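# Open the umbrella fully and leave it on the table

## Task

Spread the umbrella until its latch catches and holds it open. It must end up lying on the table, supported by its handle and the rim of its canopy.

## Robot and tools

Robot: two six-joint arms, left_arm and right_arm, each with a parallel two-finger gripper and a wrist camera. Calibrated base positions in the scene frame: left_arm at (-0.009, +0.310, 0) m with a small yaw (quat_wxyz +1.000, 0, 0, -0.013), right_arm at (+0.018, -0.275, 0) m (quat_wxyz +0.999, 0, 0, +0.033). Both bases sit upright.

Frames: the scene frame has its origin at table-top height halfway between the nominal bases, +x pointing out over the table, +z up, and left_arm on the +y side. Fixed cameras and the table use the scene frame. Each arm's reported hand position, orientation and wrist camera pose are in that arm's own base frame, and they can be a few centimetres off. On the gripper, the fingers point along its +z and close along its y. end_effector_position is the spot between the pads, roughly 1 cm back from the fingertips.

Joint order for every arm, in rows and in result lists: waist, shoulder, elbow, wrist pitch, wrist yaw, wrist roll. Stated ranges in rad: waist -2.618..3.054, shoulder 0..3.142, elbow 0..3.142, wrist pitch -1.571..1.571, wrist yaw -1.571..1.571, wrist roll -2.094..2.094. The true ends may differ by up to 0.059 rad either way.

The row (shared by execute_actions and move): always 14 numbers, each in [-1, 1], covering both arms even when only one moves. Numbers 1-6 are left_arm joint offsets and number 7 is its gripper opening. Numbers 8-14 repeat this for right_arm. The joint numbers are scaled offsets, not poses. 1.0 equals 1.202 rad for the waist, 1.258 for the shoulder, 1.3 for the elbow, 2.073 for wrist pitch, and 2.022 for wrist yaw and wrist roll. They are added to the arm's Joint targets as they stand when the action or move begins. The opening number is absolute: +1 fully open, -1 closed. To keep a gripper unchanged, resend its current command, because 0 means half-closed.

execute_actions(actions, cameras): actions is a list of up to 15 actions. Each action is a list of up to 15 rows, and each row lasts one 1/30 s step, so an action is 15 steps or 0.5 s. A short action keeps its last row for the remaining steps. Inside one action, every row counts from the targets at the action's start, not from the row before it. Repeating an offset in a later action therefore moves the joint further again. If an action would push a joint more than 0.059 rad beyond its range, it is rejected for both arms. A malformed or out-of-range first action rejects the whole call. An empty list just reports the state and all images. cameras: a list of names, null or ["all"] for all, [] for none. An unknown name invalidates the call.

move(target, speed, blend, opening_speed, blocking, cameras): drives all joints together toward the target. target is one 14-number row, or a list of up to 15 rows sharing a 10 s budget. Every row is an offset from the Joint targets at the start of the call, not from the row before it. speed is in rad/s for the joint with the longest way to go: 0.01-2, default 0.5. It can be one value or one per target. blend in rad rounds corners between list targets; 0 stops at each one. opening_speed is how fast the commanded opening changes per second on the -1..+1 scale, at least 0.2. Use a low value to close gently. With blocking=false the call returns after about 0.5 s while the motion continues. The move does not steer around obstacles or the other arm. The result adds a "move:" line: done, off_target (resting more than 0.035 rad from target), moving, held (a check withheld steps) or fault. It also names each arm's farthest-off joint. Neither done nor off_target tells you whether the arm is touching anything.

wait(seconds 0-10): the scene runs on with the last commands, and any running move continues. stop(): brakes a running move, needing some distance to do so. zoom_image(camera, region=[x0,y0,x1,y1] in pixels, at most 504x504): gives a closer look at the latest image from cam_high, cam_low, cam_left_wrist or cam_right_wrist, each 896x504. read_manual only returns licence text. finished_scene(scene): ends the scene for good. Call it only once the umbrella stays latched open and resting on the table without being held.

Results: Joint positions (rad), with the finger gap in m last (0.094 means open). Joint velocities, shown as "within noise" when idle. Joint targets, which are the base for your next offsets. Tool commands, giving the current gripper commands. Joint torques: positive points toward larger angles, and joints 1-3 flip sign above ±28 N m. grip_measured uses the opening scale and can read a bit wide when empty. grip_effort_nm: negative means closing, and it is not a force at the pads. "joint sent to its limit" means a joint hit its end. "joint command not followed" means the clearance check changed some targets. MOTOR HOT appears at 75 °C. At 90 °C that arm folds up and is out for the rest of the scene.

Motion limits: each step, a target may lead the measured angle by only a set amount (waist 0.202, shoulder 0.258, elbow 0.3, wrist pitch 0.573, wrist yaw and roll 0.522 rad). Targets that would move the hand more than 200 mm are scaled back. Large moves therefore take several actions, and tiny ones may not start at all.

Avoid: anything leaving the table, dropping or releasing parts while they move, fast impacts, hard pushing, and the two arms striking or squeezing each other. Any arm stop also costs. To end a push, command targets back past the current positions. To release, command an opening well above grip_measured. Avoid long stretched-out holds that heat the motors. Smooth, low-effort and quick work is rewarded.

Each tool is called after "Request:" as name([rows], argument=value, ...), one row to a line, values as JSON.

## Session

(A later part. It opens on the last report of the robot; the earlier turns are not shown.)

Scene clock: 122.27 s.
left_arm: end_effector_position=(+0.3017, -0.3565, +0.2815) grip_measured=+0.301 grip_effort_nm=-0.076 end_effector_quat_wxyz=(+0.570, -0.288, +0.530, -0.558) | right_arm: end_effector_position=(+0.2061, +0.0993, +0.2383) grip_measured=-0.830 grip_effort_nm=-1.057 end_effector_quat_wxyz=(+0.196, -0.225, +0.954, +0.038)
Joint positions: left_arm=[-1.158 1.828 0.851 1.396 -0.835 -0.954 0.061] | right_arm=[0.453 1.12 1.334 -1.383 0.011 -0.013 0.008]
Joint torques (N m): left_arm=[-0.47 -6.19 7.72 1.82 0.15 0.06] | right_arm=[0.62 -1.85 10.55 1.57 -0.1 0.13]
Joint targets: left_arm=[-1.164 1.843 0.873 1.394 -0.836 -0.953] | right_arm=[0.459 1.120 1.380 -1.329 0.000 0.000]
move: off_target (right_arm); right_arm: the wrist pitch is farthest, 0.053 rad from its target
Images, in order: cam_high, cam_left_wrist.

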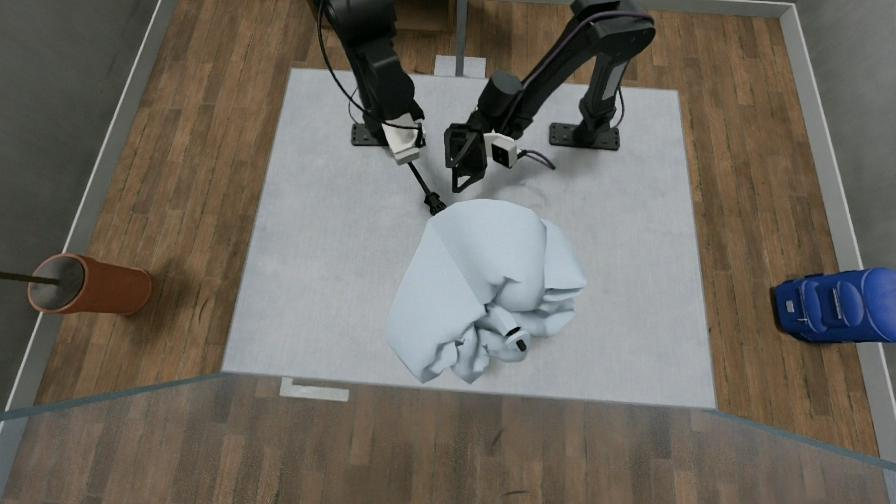

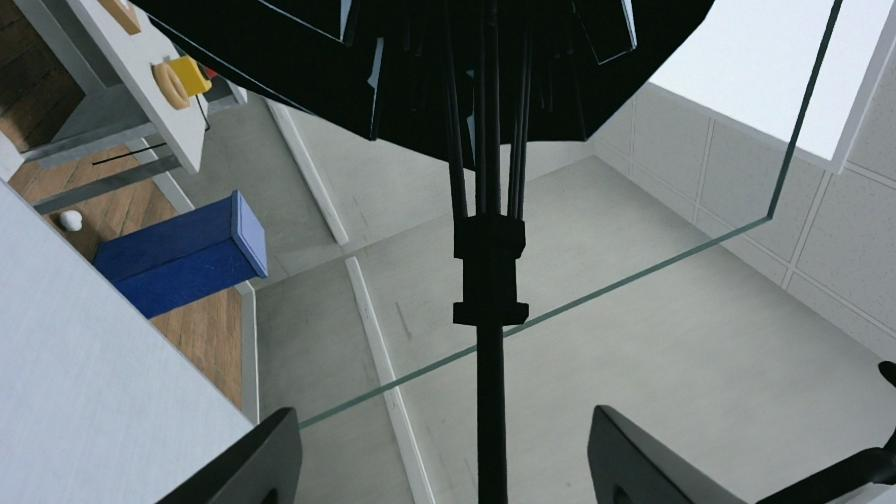

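Request:
move(target=[-0.053,0.065,0.10,-0.007,-0.028,0.016,0.3,0,0,0,0,0,0,-1], speed=0.4, cameras=["cam_left_wrist"])

Scene clock: 140.03 s.
left_arm: end_effector_position=(+0.2893, -0.3887, +0.2924) grip_measured=+0.301 grip_effort_nm=-0.071 end_effector_quat_wxyz=(+0.562, -0.296, +0.518, -0.572) | right_arm: end_effector_position=(+0.2060, +0.0992, +0.2382) grip_measured=-0.830 grip_effort_nm=-1.057 end_effector_quat_wxyz=(+0.196, -0.225, +0.954, +0.038)
Joint positions: left_arm=[-1.224 1.903 0.98 1.397 -0.893 -0.933 0.061] | right_arm=[0.453 1.12 1.334 -1.383 0.011 -0.013 0.008]
Joint torques (N m): left_arm=[-0.25 -6.38 7.87 1.59 0.19 0.19] | right_arm=[0.62 -1.88 10.55 1.57 -0.1 0.13]
Joint targets: left_arm=[-1.227 1.925 1.003 1.379 -0.892 -0.920] | right_arm=[0.459 1.120 1.380 -1.330 0.000 0.000]
move: off_target (right_arm); right_arm: the wrist pitch is farthest, 0.054 rad from its target
Images, in order: cam_left_wrist.

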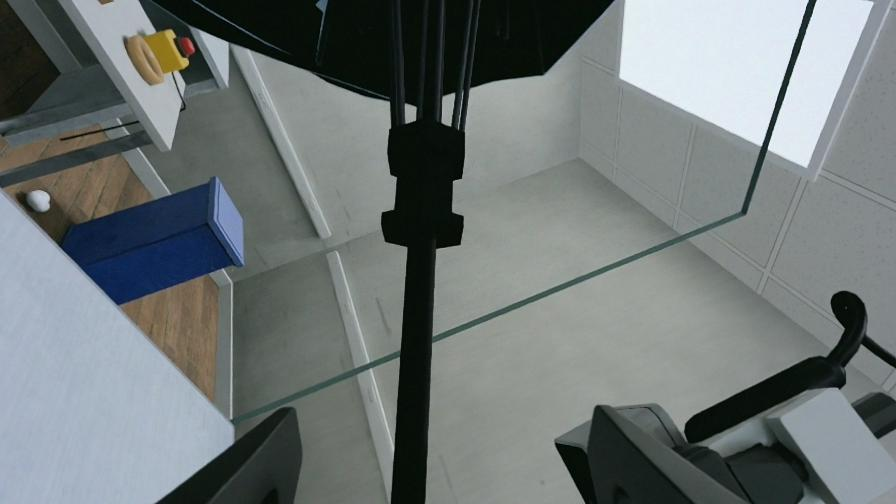

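Request:
move(target=[0.076,0.05,0.108,-0.068,0.04,-0.023,0.3,0,0,0,0,0,0,-1], speed=0.3, cameras=["cam_left_wrist","cam_high"])

Scene clock: 147.87 s.
left_arm: end_effector_position=(+0.3313, -0.4016, +0.2970) grip_measured=+0.301 grip_effort_nm=-0.081 end_effector_quat_wxyz=(+0.570, -0.293, +0.526, -0.559) | right_arm: end_effector_position=(+0.2060, +0.0993, +0.2382) grip_measured=-0.830 grip_effort_nm=-1.067 end_effector_quat_wxyz=(+0.196, -0.222, +0.954, +0.039)
Joint positions: left_arm=[-1.137 1.964 1.119 1.263 -0.824 -0.968 0.061] | right_arm=[0.453 1.12 1.334 -1.383 0.011 -0.005 0.008]
Joint torques (N m): left_arm=[0.16 -6.99 8.36 1.63 0.27 0.04] | right_arm=[0.57 -1.88 10.58 1.56 -0.1 0.06]
Joint targets: left_arm=[-1.136 1.988 1.143 1.238 -0.811 -0.967] | right_arm=[0.459 1.120 1.380 -1.329 0.000 0.000]
move: off_target (right_arm); right_arm: the wrist pitch is farthest, 0.053 rad from its target
Images, in order: cam_high, cam_left_wrist.

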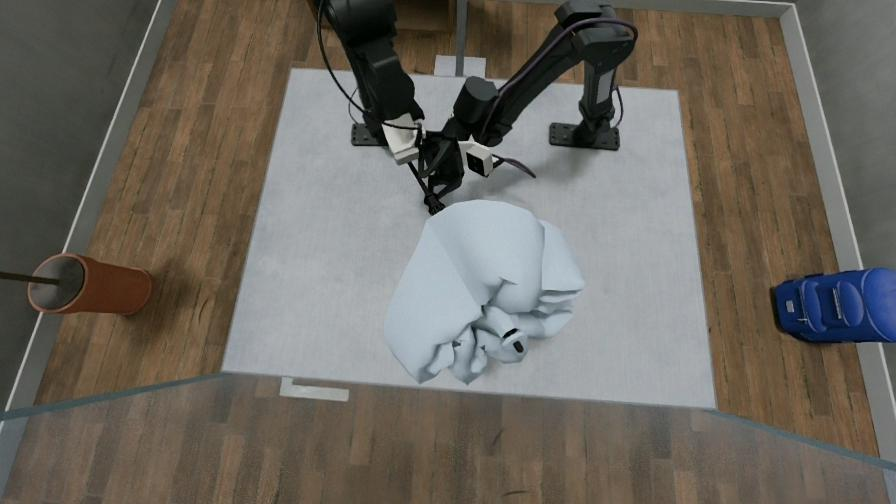

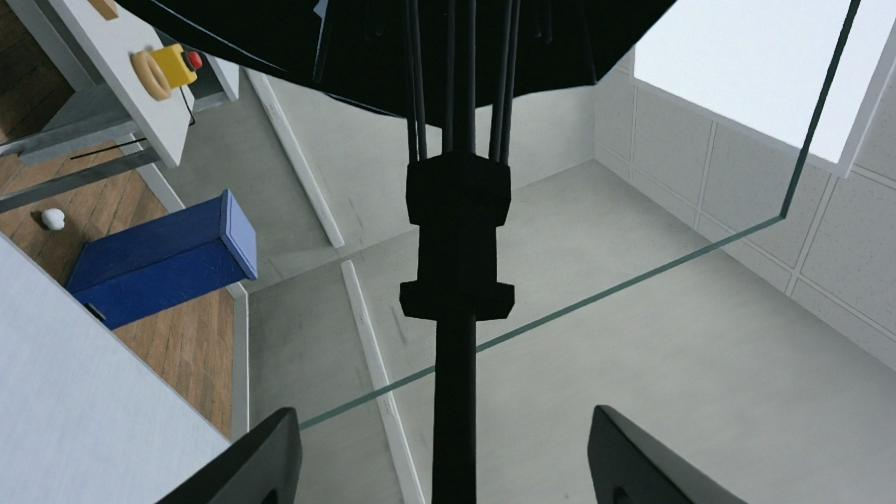

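Request:
move(target=[0.0158,0,0.0154,-0.015,0.007,-0.009,-0.734,0,0,0,0,0,0,-1], speed=0.2, opening_speed=1.0, cameras=["cam_left_wrist","cam_right_wrist"])

Scene clock: 163.90 s.
left_arm: end_effector_position=(+0.3374, -0.4028, +0.2997) grip_measured=-0.733 grip_effort_nm=-0.085 end_effector_quat_wxyz=(+0.567, -0.293, +0.527, -0.561) | right_arm: end_effector_position=(+0.2060, +0.0993, +0.2382) grip_measured=-0.830 grip_effort_nm=-1.062 end_effector_quat_wxyz=(+0.196, -0.222, +0.954, +0.039)
Joint positions: left_arm=[-1.124 1.964 1.139 1.231 -0.809 -0.986 0.013] | right_arm=[0.453 1.12 1.334 -1.383 0.011 -0.005 0.008]
Joint torques (N m): left_arm=[0.58 -7.12 8.47 1.65 0.26 0.06] | right_arm=[0.59 -1.84 10.55 1.57 -0.1 0.06]
Joint targets: left_arm=[-1.117 1.988 1.163 1.207 -0.797 -0.985] | right_arm=[0.459 1.120 1.380 -1.329 0.000 0.000]
move: off_target (right_arm); right_arm: the wrist pitch is farthest, 0.054 rad from its target
Images, in order: cam_left_wrist, cam_right_wrist.

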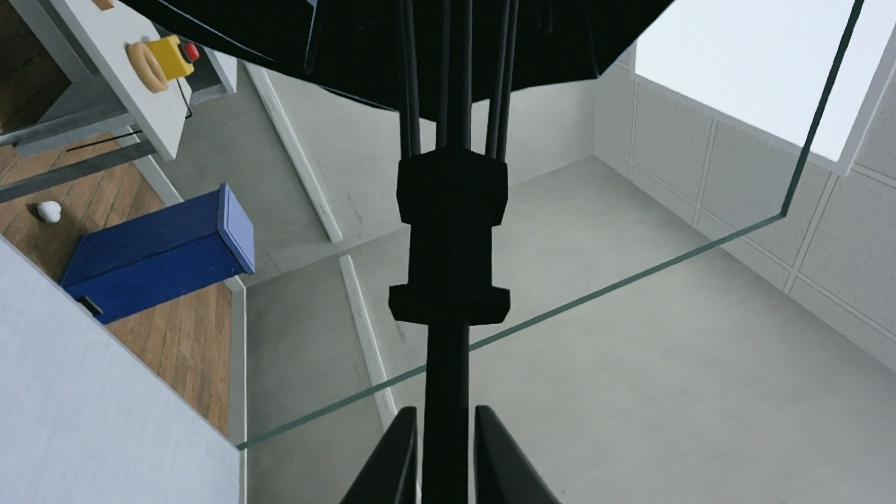

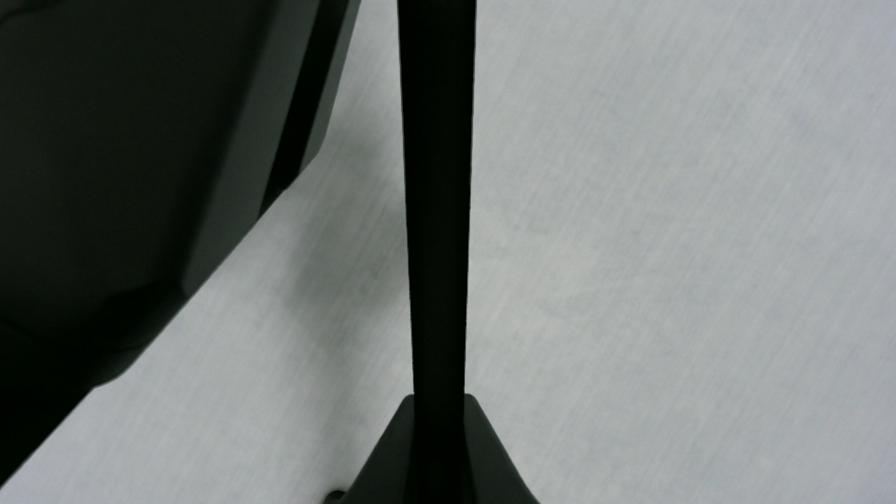

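Request:
move(target=[0.058,-0.024,0.013,-0.035,0.032,-0.018,-0.734,0,0,0,0,0,0,-1], speed=0.1, cameras=["cam_left_wrist","cam_high"])

Scene clock: 166.57 s.
left_arm: end_effector_position=(+0.3585, -0.3995, +0.3021) grip_measured=-0.733 grip_effort_nm=-0.076 end_effector_quat_wxyz=(+0.562, -0.284, +0.532, -0.566) | right_arm: end_effector_position=(+0.2066, +0.0996, +0.2366) grip_measured=-0.830 grip_effort_nm=-1.057 end_effector_quat_wxyz=(+0.192, -0.220, +0.956, +0.039)
Joint positions: left_arm=[-1.065 1.964 1.159 1.181 -0.73 -1.021 0.013] | right_arm=[0.453 1.127 1.334 -1.384 0.011 -0.001 0.008]
Joint torques (N m): left_arm=[1.52 -9.35 8.38 1.5 0.05 0.03] | right_arm=[0.58 -2.43 10.58 1.57 -0.1 0.01]
Joint targets: left_arm=[-1.047 1.958 1.180 1.135 -0.732 -1.022] | right_arm=[0.459 1.120 1.380 -1.329 0.000 0.000]
move: off_target (left_arm, right_arm); left_arm: the wrist pitch is farthest, 0.047 rad from its target; right_arm: the wrist pitch is farthest, 0.055 rad from its target
Images, in order: cam_high, cam_left_wrist.

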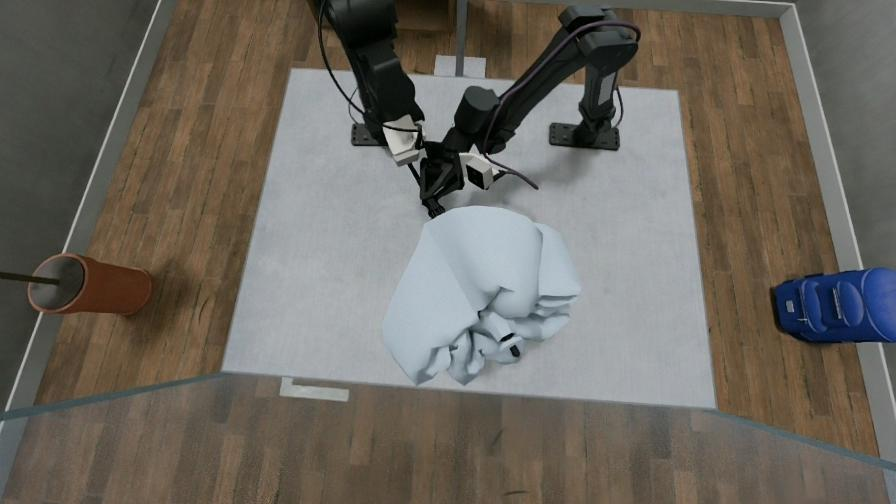

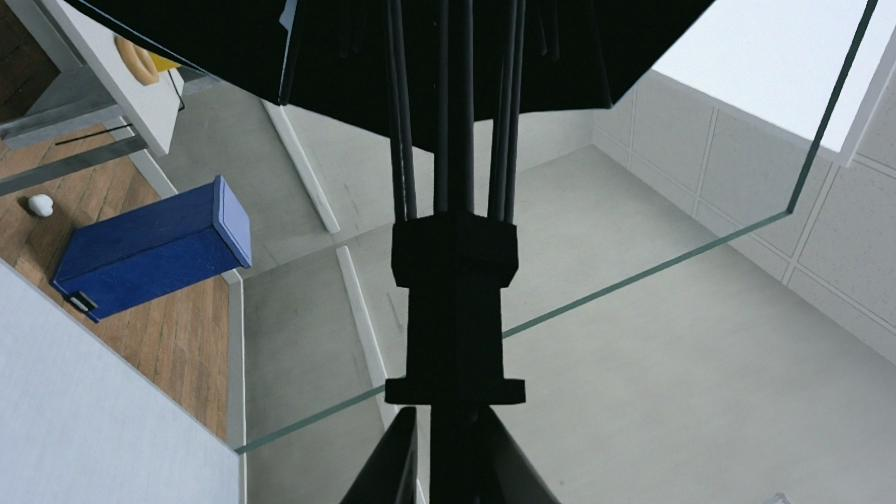

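Request:
move(target=[0.057,-0.024,0.015,-0.034,0.032,-0.018,-0.734,0,0,0,0,0,0,-1], speed=0.1, cameras=["cam_left_wrist","cam_low"])

Scene clock: 169.10 s.
left_arm: end_effector_position=(+0.3752, -0.3981, +0.3071) grip_measured=-0.733 grip_effort_nm=-0.076 end_effector_quat_wxyz=(+0.552, -0.267, +0.543, -0.574) | right_arm: end_effector_position=(+0.2134, +0.1024, +0.2389) grip_measured=-0.830 grip_effort_nm=-1.057 end_effector_quat_wxyz=(+0.205, -0.213, +0.954, +0.042)
Joint positions: left_arm=[-1.012 1.949 1.177 1.11 -0.636 -1.056 0.013] | right_arm=[0.453 1.131 1.334 -1.353 0.013 0.01 0.008]
Joint torques (N m): left_arm=[2.89 -10.52 8.68 1.59 -0.22 0.03] | right_arm=[0.62 -2.8 10.62 1.33 -0.12 -0.08]
Joint targets: left_arm=[-0.979 1.927 1.200 1.064 -0.668 -1.058] | right_arm=[0.459 1.120 1.380 -1.329 0.000 0.000]
move: off_target (left_arm, right_arm); left_arm: the wrist pitch is farthest, 0.046 rad from its target; right_arm: the elbow is farthest, 0.046 rad from its target
Images, in order: cam_low, cam_left_wrist.

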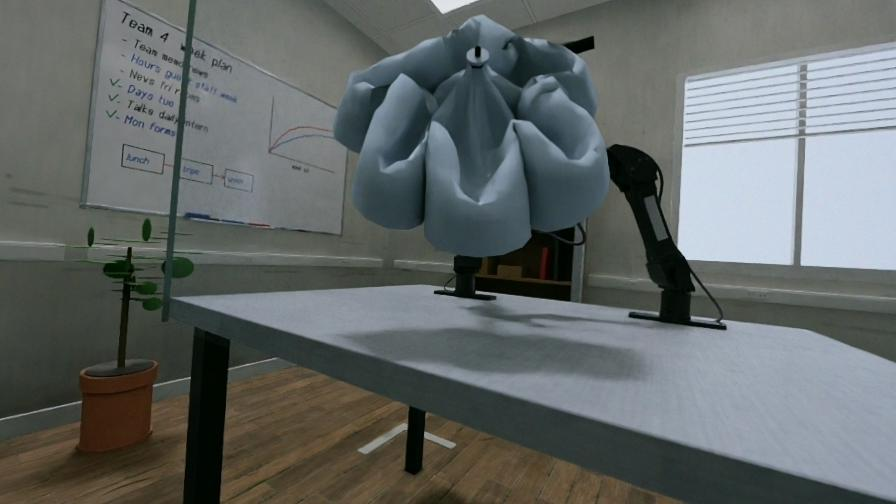

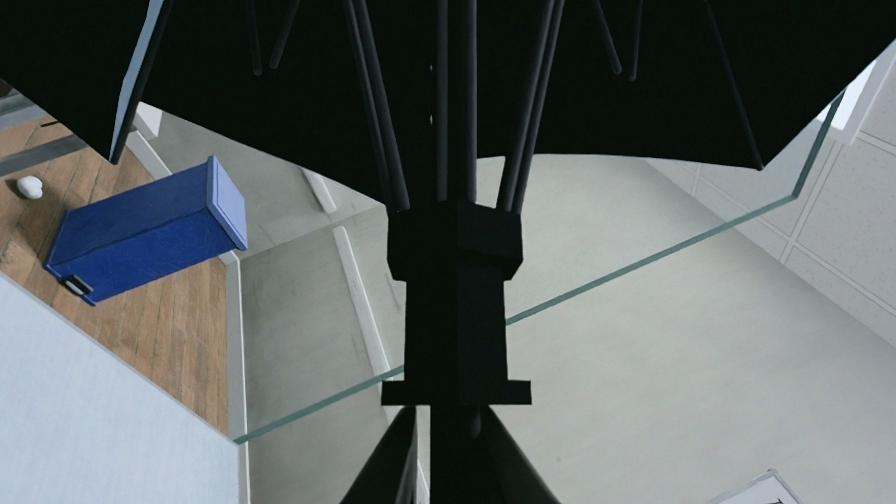

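Request:
move([
  [0.058,-0.010,0.031,-0.033,0.032,-0.014,-0.734,0,0,0,0,0,0,-1],
  [0.1155,-0.016,0.064,-0.0655,0.064,-0.028,-0.734,0,0,0,0,0,0,-1],
], speed=0.1, blend=0.05)

Scene clock: 172.90 s.
left_arm: end_effector_position=(+0.4264, -0.3733, +0.3218) grip_measured=-0.733 grip_effort_nm=-0.071 end_effector_quat_wxyz=(+0.548, -0.266, +0.554, -0.567) | right_arm: end_effector_position=(+0.2130, +0.1033, +0.2389) grip_measured=-0.830 grip_effort_nm=-1.067 end_effector_quat_wxyz=(+0.204, -0.217, +0.954, +0.044)
Joint positions: left_arm=[-0.872 1.934 1.256 0.96 -0.5 -1.112 0.013] | right_arm=[0.453 1.131 1.334 -1.353 0.008 0.005 0.008]
Joint torques (N m): left_arm=[2.88 -11.14 9.31 1.83 -0.32 0.01] | right_arm=[0.55 -2.77 10.63 1.31 -0.06 -0.02]
Joint targets: left_arm=[-0.840 1.907 1.283 0.928 -0.539 -1.114] | right_arm=[0.459 1.120 1.380 -1.329 0.000 0.000]
move: off_target (left_arm, right_arm); blend cut to 0.0346 rad at target 1; left_arm: the wrist yaw is farthest, 0.038 rad from its target; right_arm: the elbow is farthest, 0.046 rad from its target

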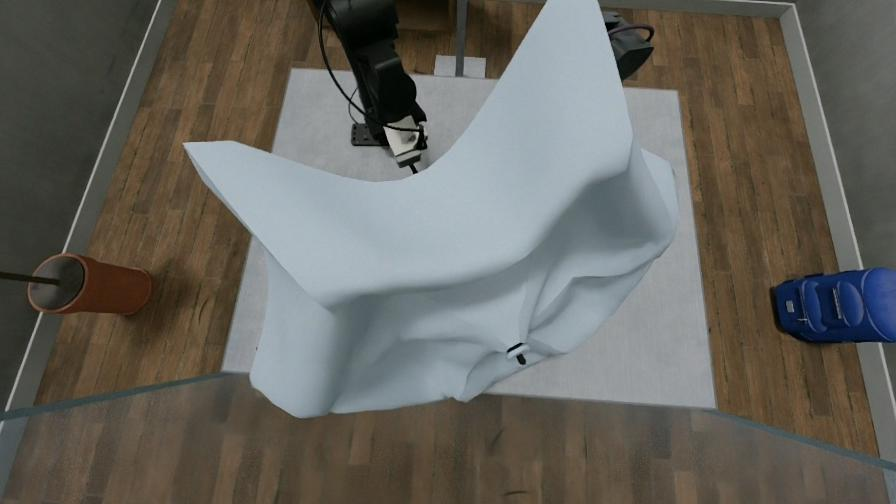

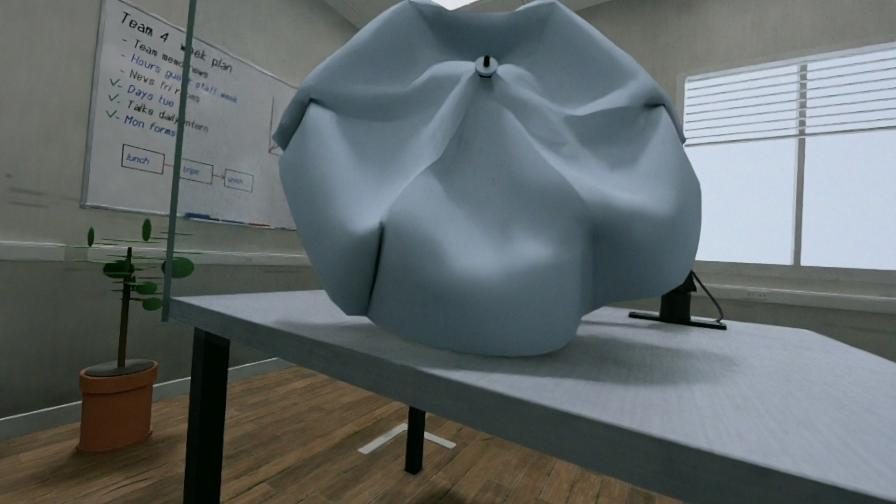

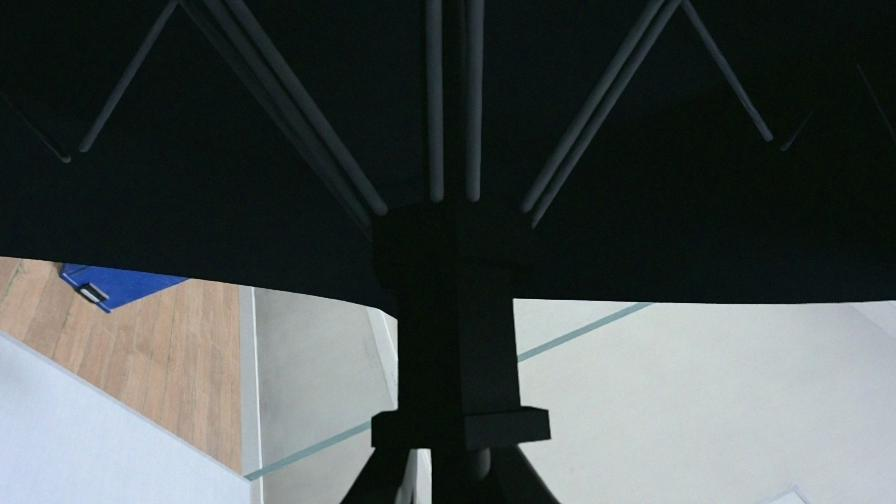

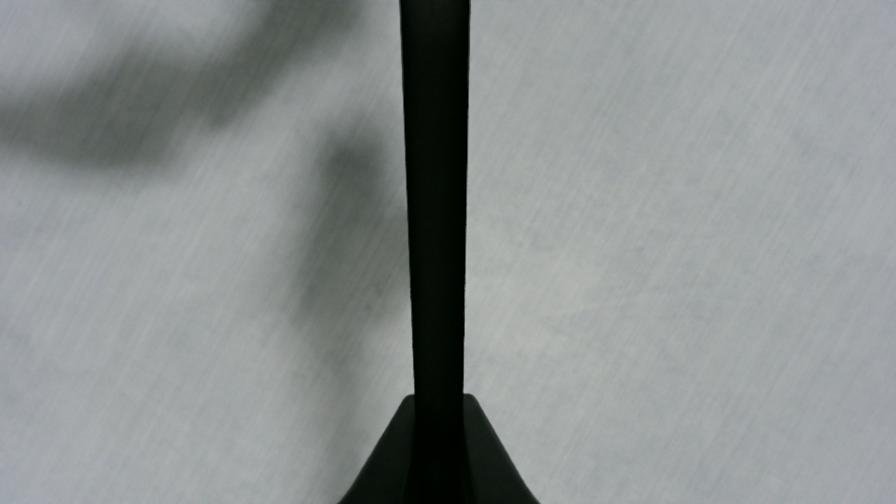

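Request:
move(target=[0.056,0.002,0.046,-0.032,0.032,-0.012,-0.734,0,0,0,0,0,0,-1], speed=0.1)

Scene clock: 176.30 s.
left_arm: end_effector_position=(+0.4499, -0.3605, +0.3354) grip_measured=-0.733 grip_effort_nm=-0.081 end_effector_quat_wxyz=(+0.547, -0.266, +0.553, -0.570) | right_arm: end_effector_position=(+0.2142, +0.1040, +0.2395) grip_measured=-0.830 grip_effort_nm=-1.062 end_effector_quat_wxyz=(+0.207, -0.218, +0.953, +0.044)
Joint positions: left_arm=[-0.808 1.934 1.315 0.895 -0.434 -1.136 0.013] | right_arm=[0.453 1.131 1.334 -1.347 0.008 0.003 0.008]
Joint torques (N m): left_arm=[3.08 -11.1 9.55 1.86 -0.34 0.02] | right_arm=[0.57 -2.82 10.66 1.27 -0.08 -0.01]
Joint targets: left_arm=[-0.773 1.910 1.343 0.862 -0.474 -1.139] | right_arm=[0.459 1.120 1.380 -1.329 0.000 0.000]
move: off_target (left_arm, right_arm); left_arm: the wrist yaw is farthest, 0.040 rad from its target; right_arm: the elbow is farthest, 0.046 rad from its target

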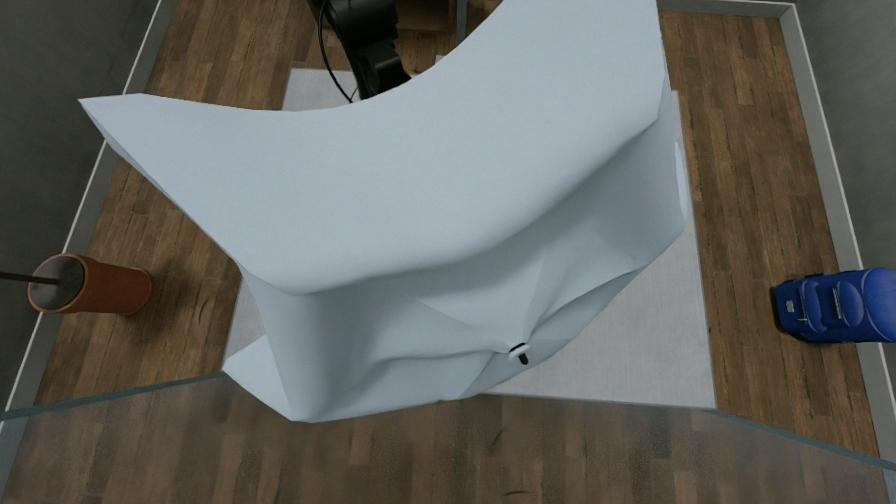

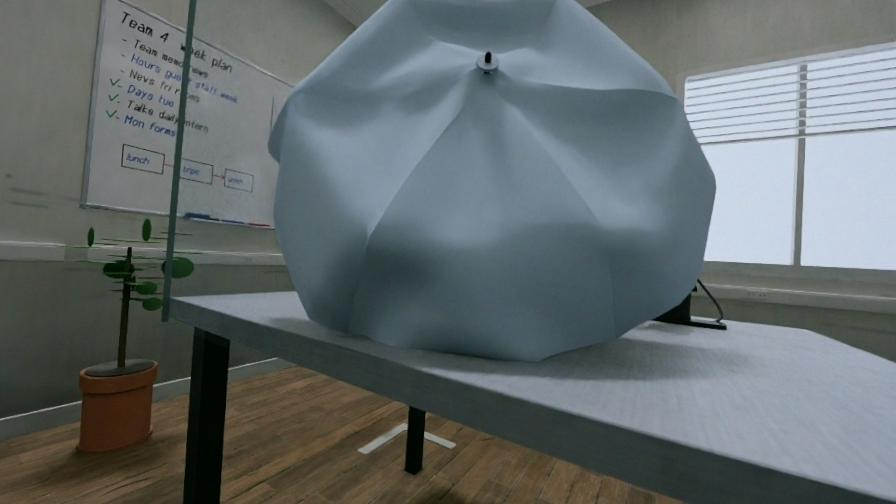

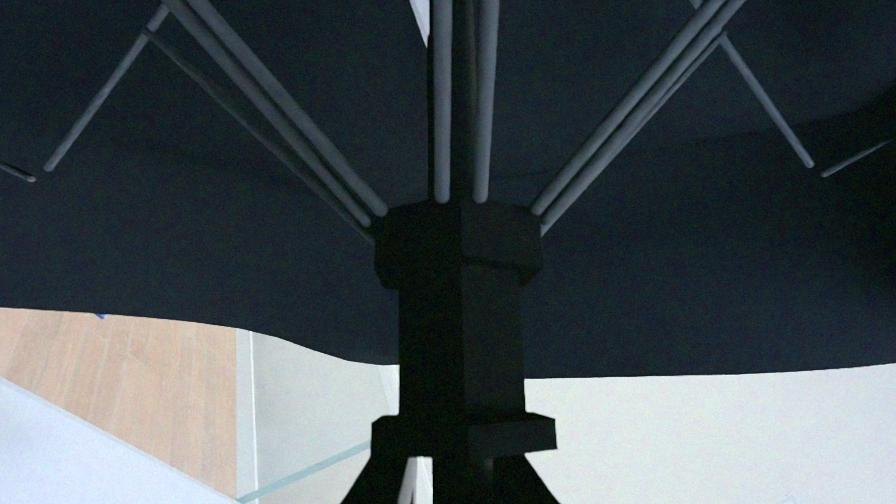

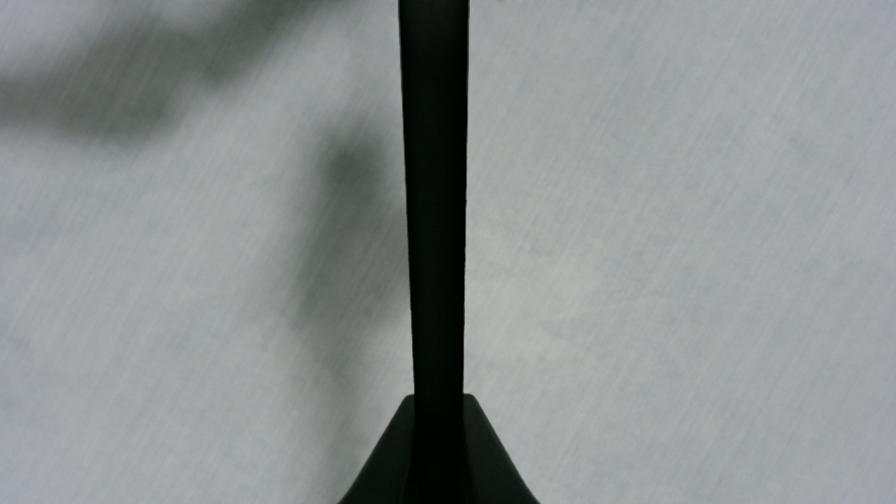

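Request:
move(target=[0.053,0.010,0.052,-0.031,0.030,-0.010,-0.734,0,0,0,0,0,0,-1], speed=0.1)

Scene clock: 178.93 s.
left_arm: end_effector_position=(+0.4673, -0.3529, +0.3523) grip_measured=-0.733 grip_effort_nm=-0.071 end_effector_quat_wxyz=(+0.541, -0.256, +0.553, -0.579) | right_arm: end_effector_position=(+0.2201, +0.1068, +0.2442) grip_measured=-0.830 grip_effort_nm=-1.062 end_effector_quat_wxyz=(+0.222, -0.217, +0.949, +0.048)
Joint positions: left_arm=[-0.755 1.934 1.38 0.831 -0.356 -1.154 0.013] | right_arm=[0.453 1.131 1.34 -1.321 0.008 0.001 0.008]
Joint torques (N m): left_arm=[4.04 -10.22 9.98 1.87 -0.55 0.01] | right_arm=[0.58 -2.82 10.15 1.08 -0.07 0]
Joint targets: left_arm=[-0.709 1.922 1.410 0.798 -0.413 -1.159] | right_arm=[0.459 1.120 1.380 -1.329 0.000 0.000]
move: off_target (left_arm, right_arm); left_arm: the wrist yaw is farthest, 0.057 rad from its target; right_arm: the elbow is farthest, 0.040 rad from its target

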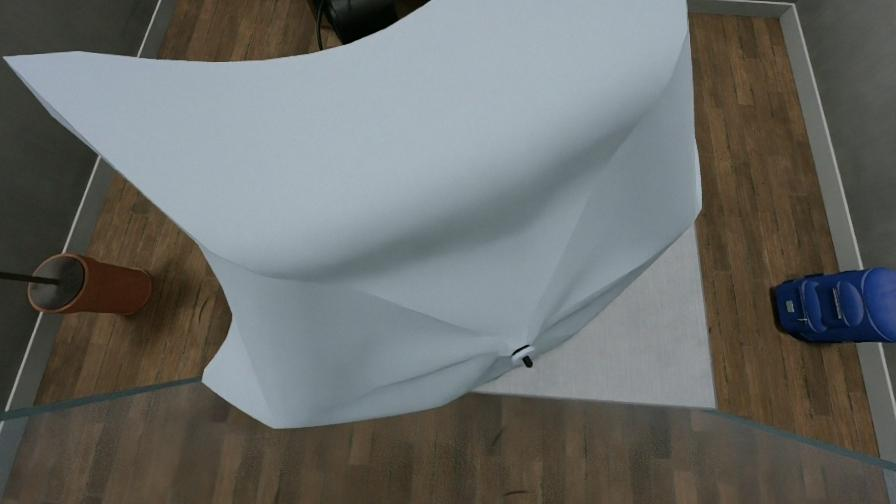

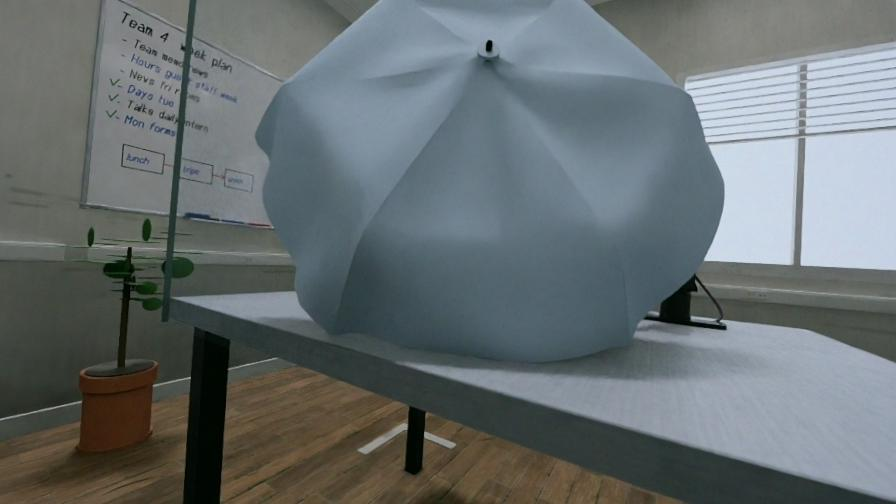

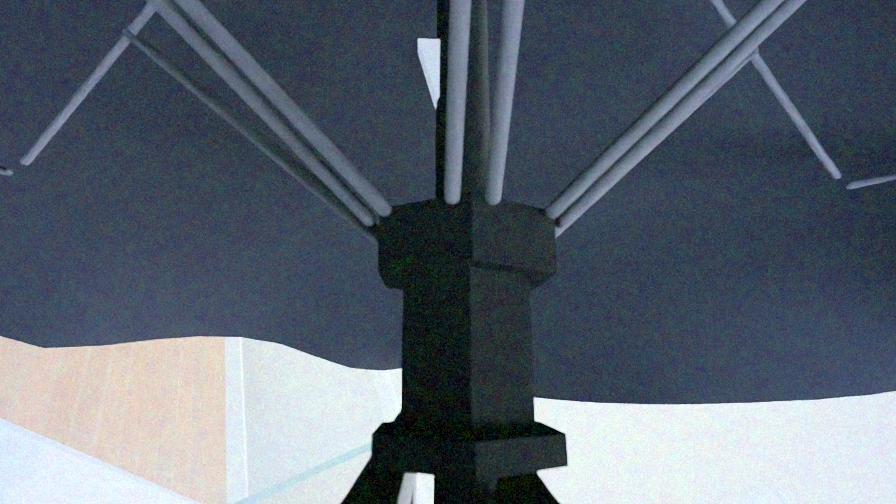

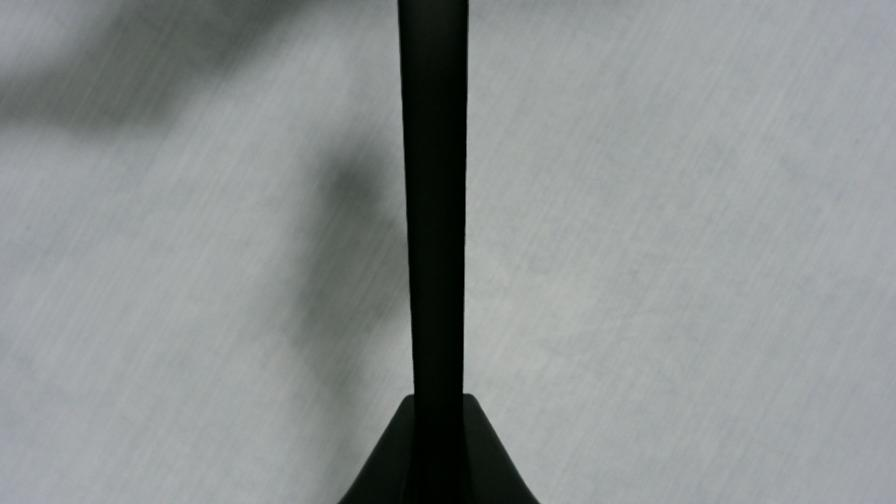

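Request:
move(target=[0.052,0.021,0.065,-0.034,0.030,-0.010,-0.734,0,0,0,0,0,0,-1], speed=0.1)

Scene clock: 183.10 s.
left_arm: end_effector_position=(+0.4774, -0.3564, +0.3627) grip_measured=-0.733 grip_effort_nm=-0.081 end_effector_quat_wxyz=(+0.520, -0.233, +0.572, -0.590) | right_arm: end_effector_position=(+0.2228, +0.1070, +0.2505) grip_measured=-0.830 grip_effort_nm=-1.062 end_effector_quat_wxyz=(+0.233, -0.216, +0.947, +0.047)
Joint positions: left_arm=[-0.717 1.934 1.445 0.736 -0.249 -1.173 0.013] | right_arm=[0.453 1.131 1.358 -1.319 0.013 0.001 0.008]
Joint torques (N m): left_arm=[6.17 -8.43 11.73 2.18 -1 -0.01] | right_arm=[0.57 -2.78 8.49 1.1 -0.12 0.01]
Joint targets: left_arm=[-0.646 1.949 1.495 0.727 -0.352 -1.179] | right_arm=[0.459 1.120 1.380 -1.329 0.000 0.000]
move: off_target (left_arm); left_arm: the wrist yaw is farthest, 0.104 rad from its target

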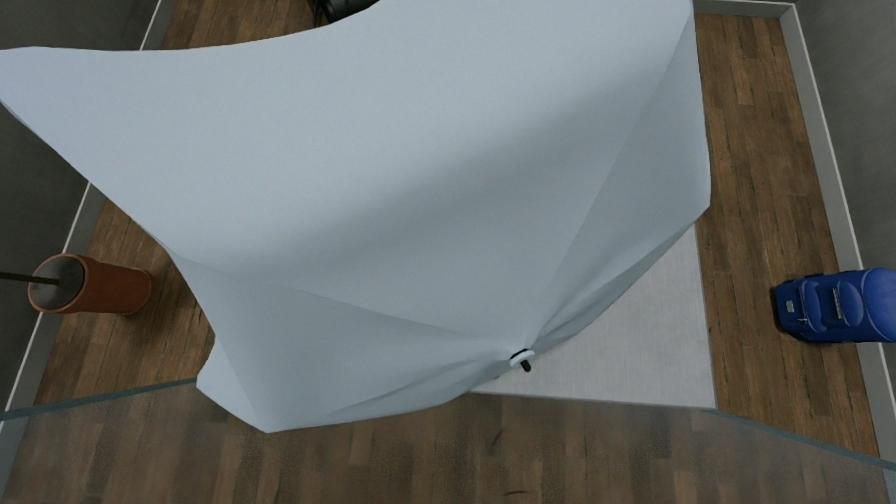

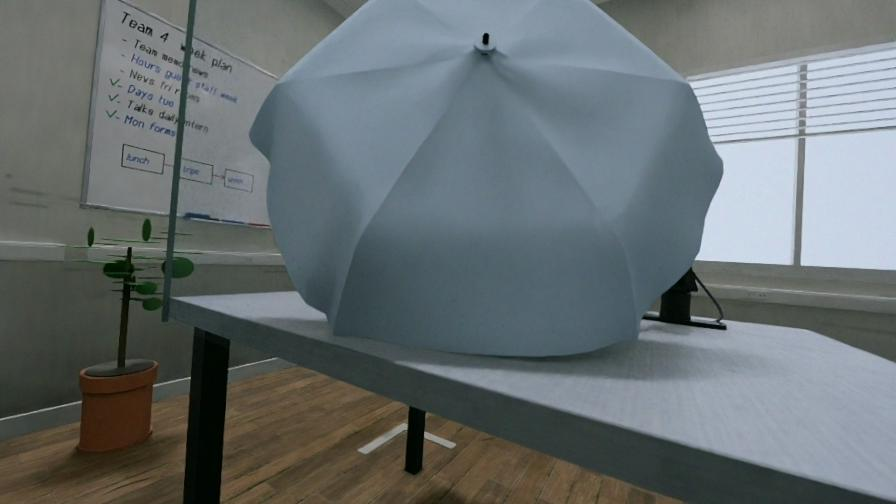

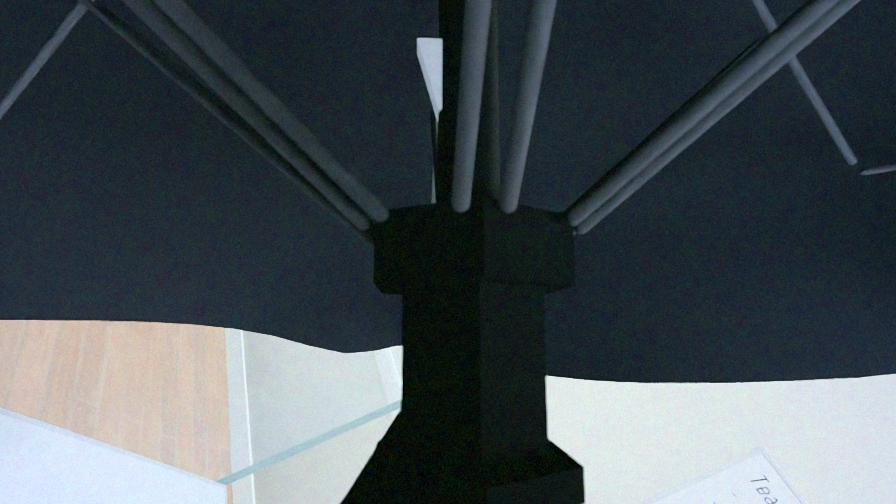

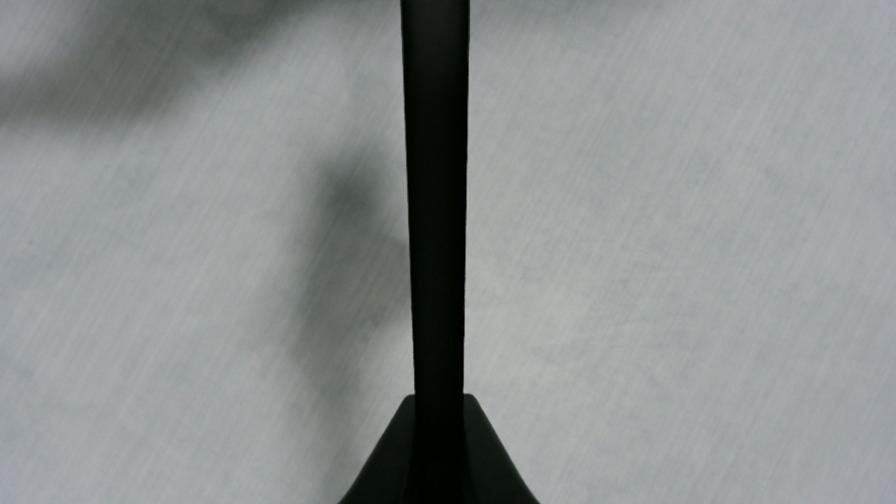

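Request:
move(target=[0.0965,0.013,0.088,-0.03,-0.039,-0.005,-0.734,0,0,0,0,0,0,-1], speed=0.1)

Scene clock: 188.33 s.
left_arm: end_effector_position=(+0.4951, -0.3433, +0.3819) grip_measured=-0.733 grip_effort_nm=-0.076 end_effector_quat_wxyz=(+0.520, -0.230, +0.577, -0.587) | right_arm: end_effector_position=(+0.2282, +0.1125, +0.2644) grip_measured=-0.830 grip_effort_nm=-1.067 end_effector_quat_wxyz=(+0.259, -0.213, +0.940, +0.061)
Joint positions: left_arm=[-0.664 1.934 1.533 0.636 -0.192 -1.179 0.013] | right_arm=[0.454 1.123 1.384 -1.293 0 0.008 0.008]
Joint torques (N m): left_arm=[11.71 -7.36 14.08 2.6 -2.35 -0.07] | right_arm=[0.49 -2.11 6.16 0.94 0 -0.07]
Joint targets: left_arm=[-0.530 1.965 1.609 0.665 -0.431 -1.189] | right_arm=[0.459 1.120 1.380 -1.330 0.000 0.000]
move: off_target (left_arm, right_arm); left_arm: the wrist yaw is farthest, 0.239 rad from its target; right_arm: the wrist pitch is farthest, 0.036 rad from its target

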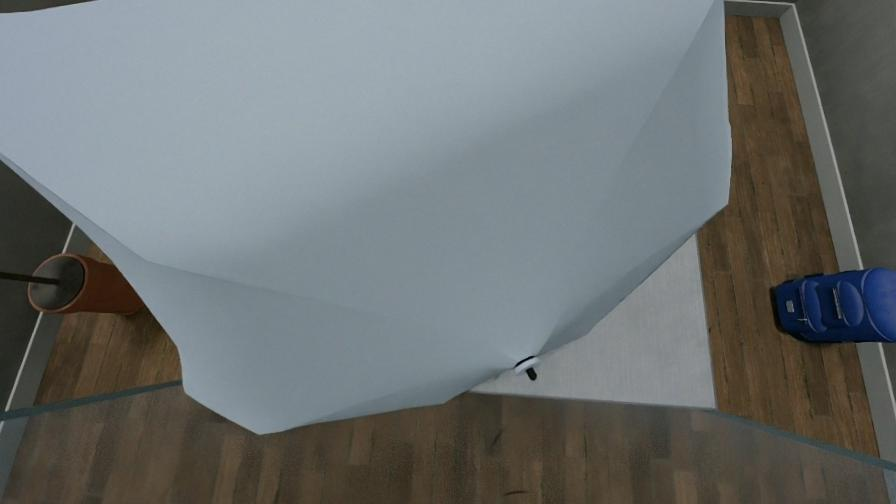

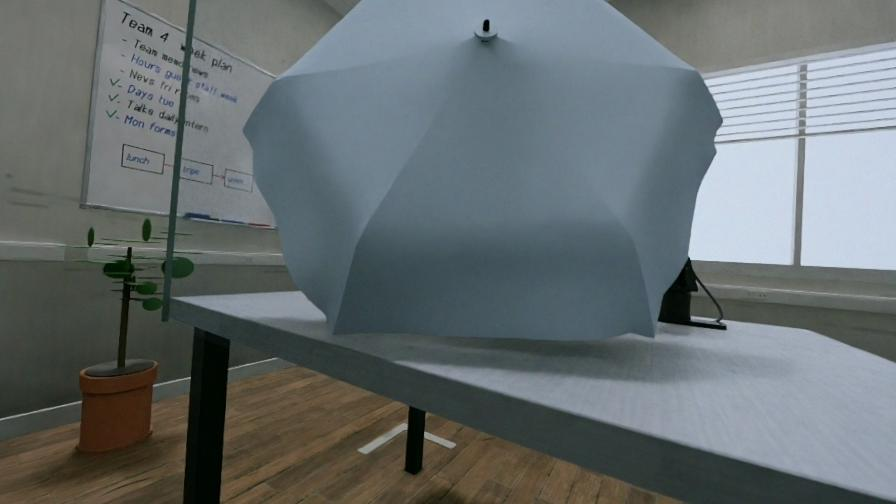

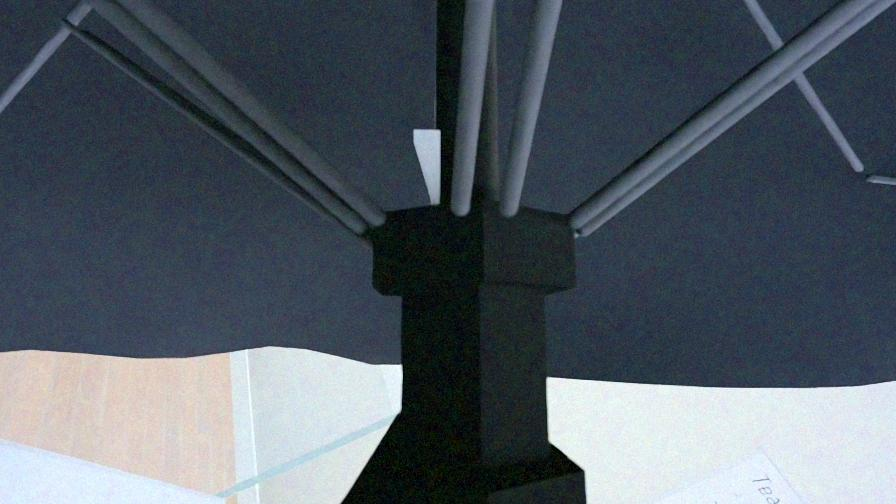

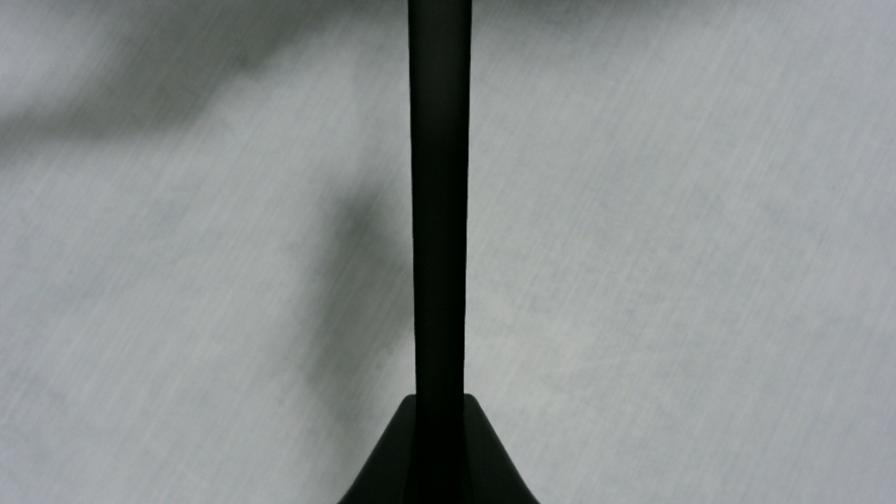

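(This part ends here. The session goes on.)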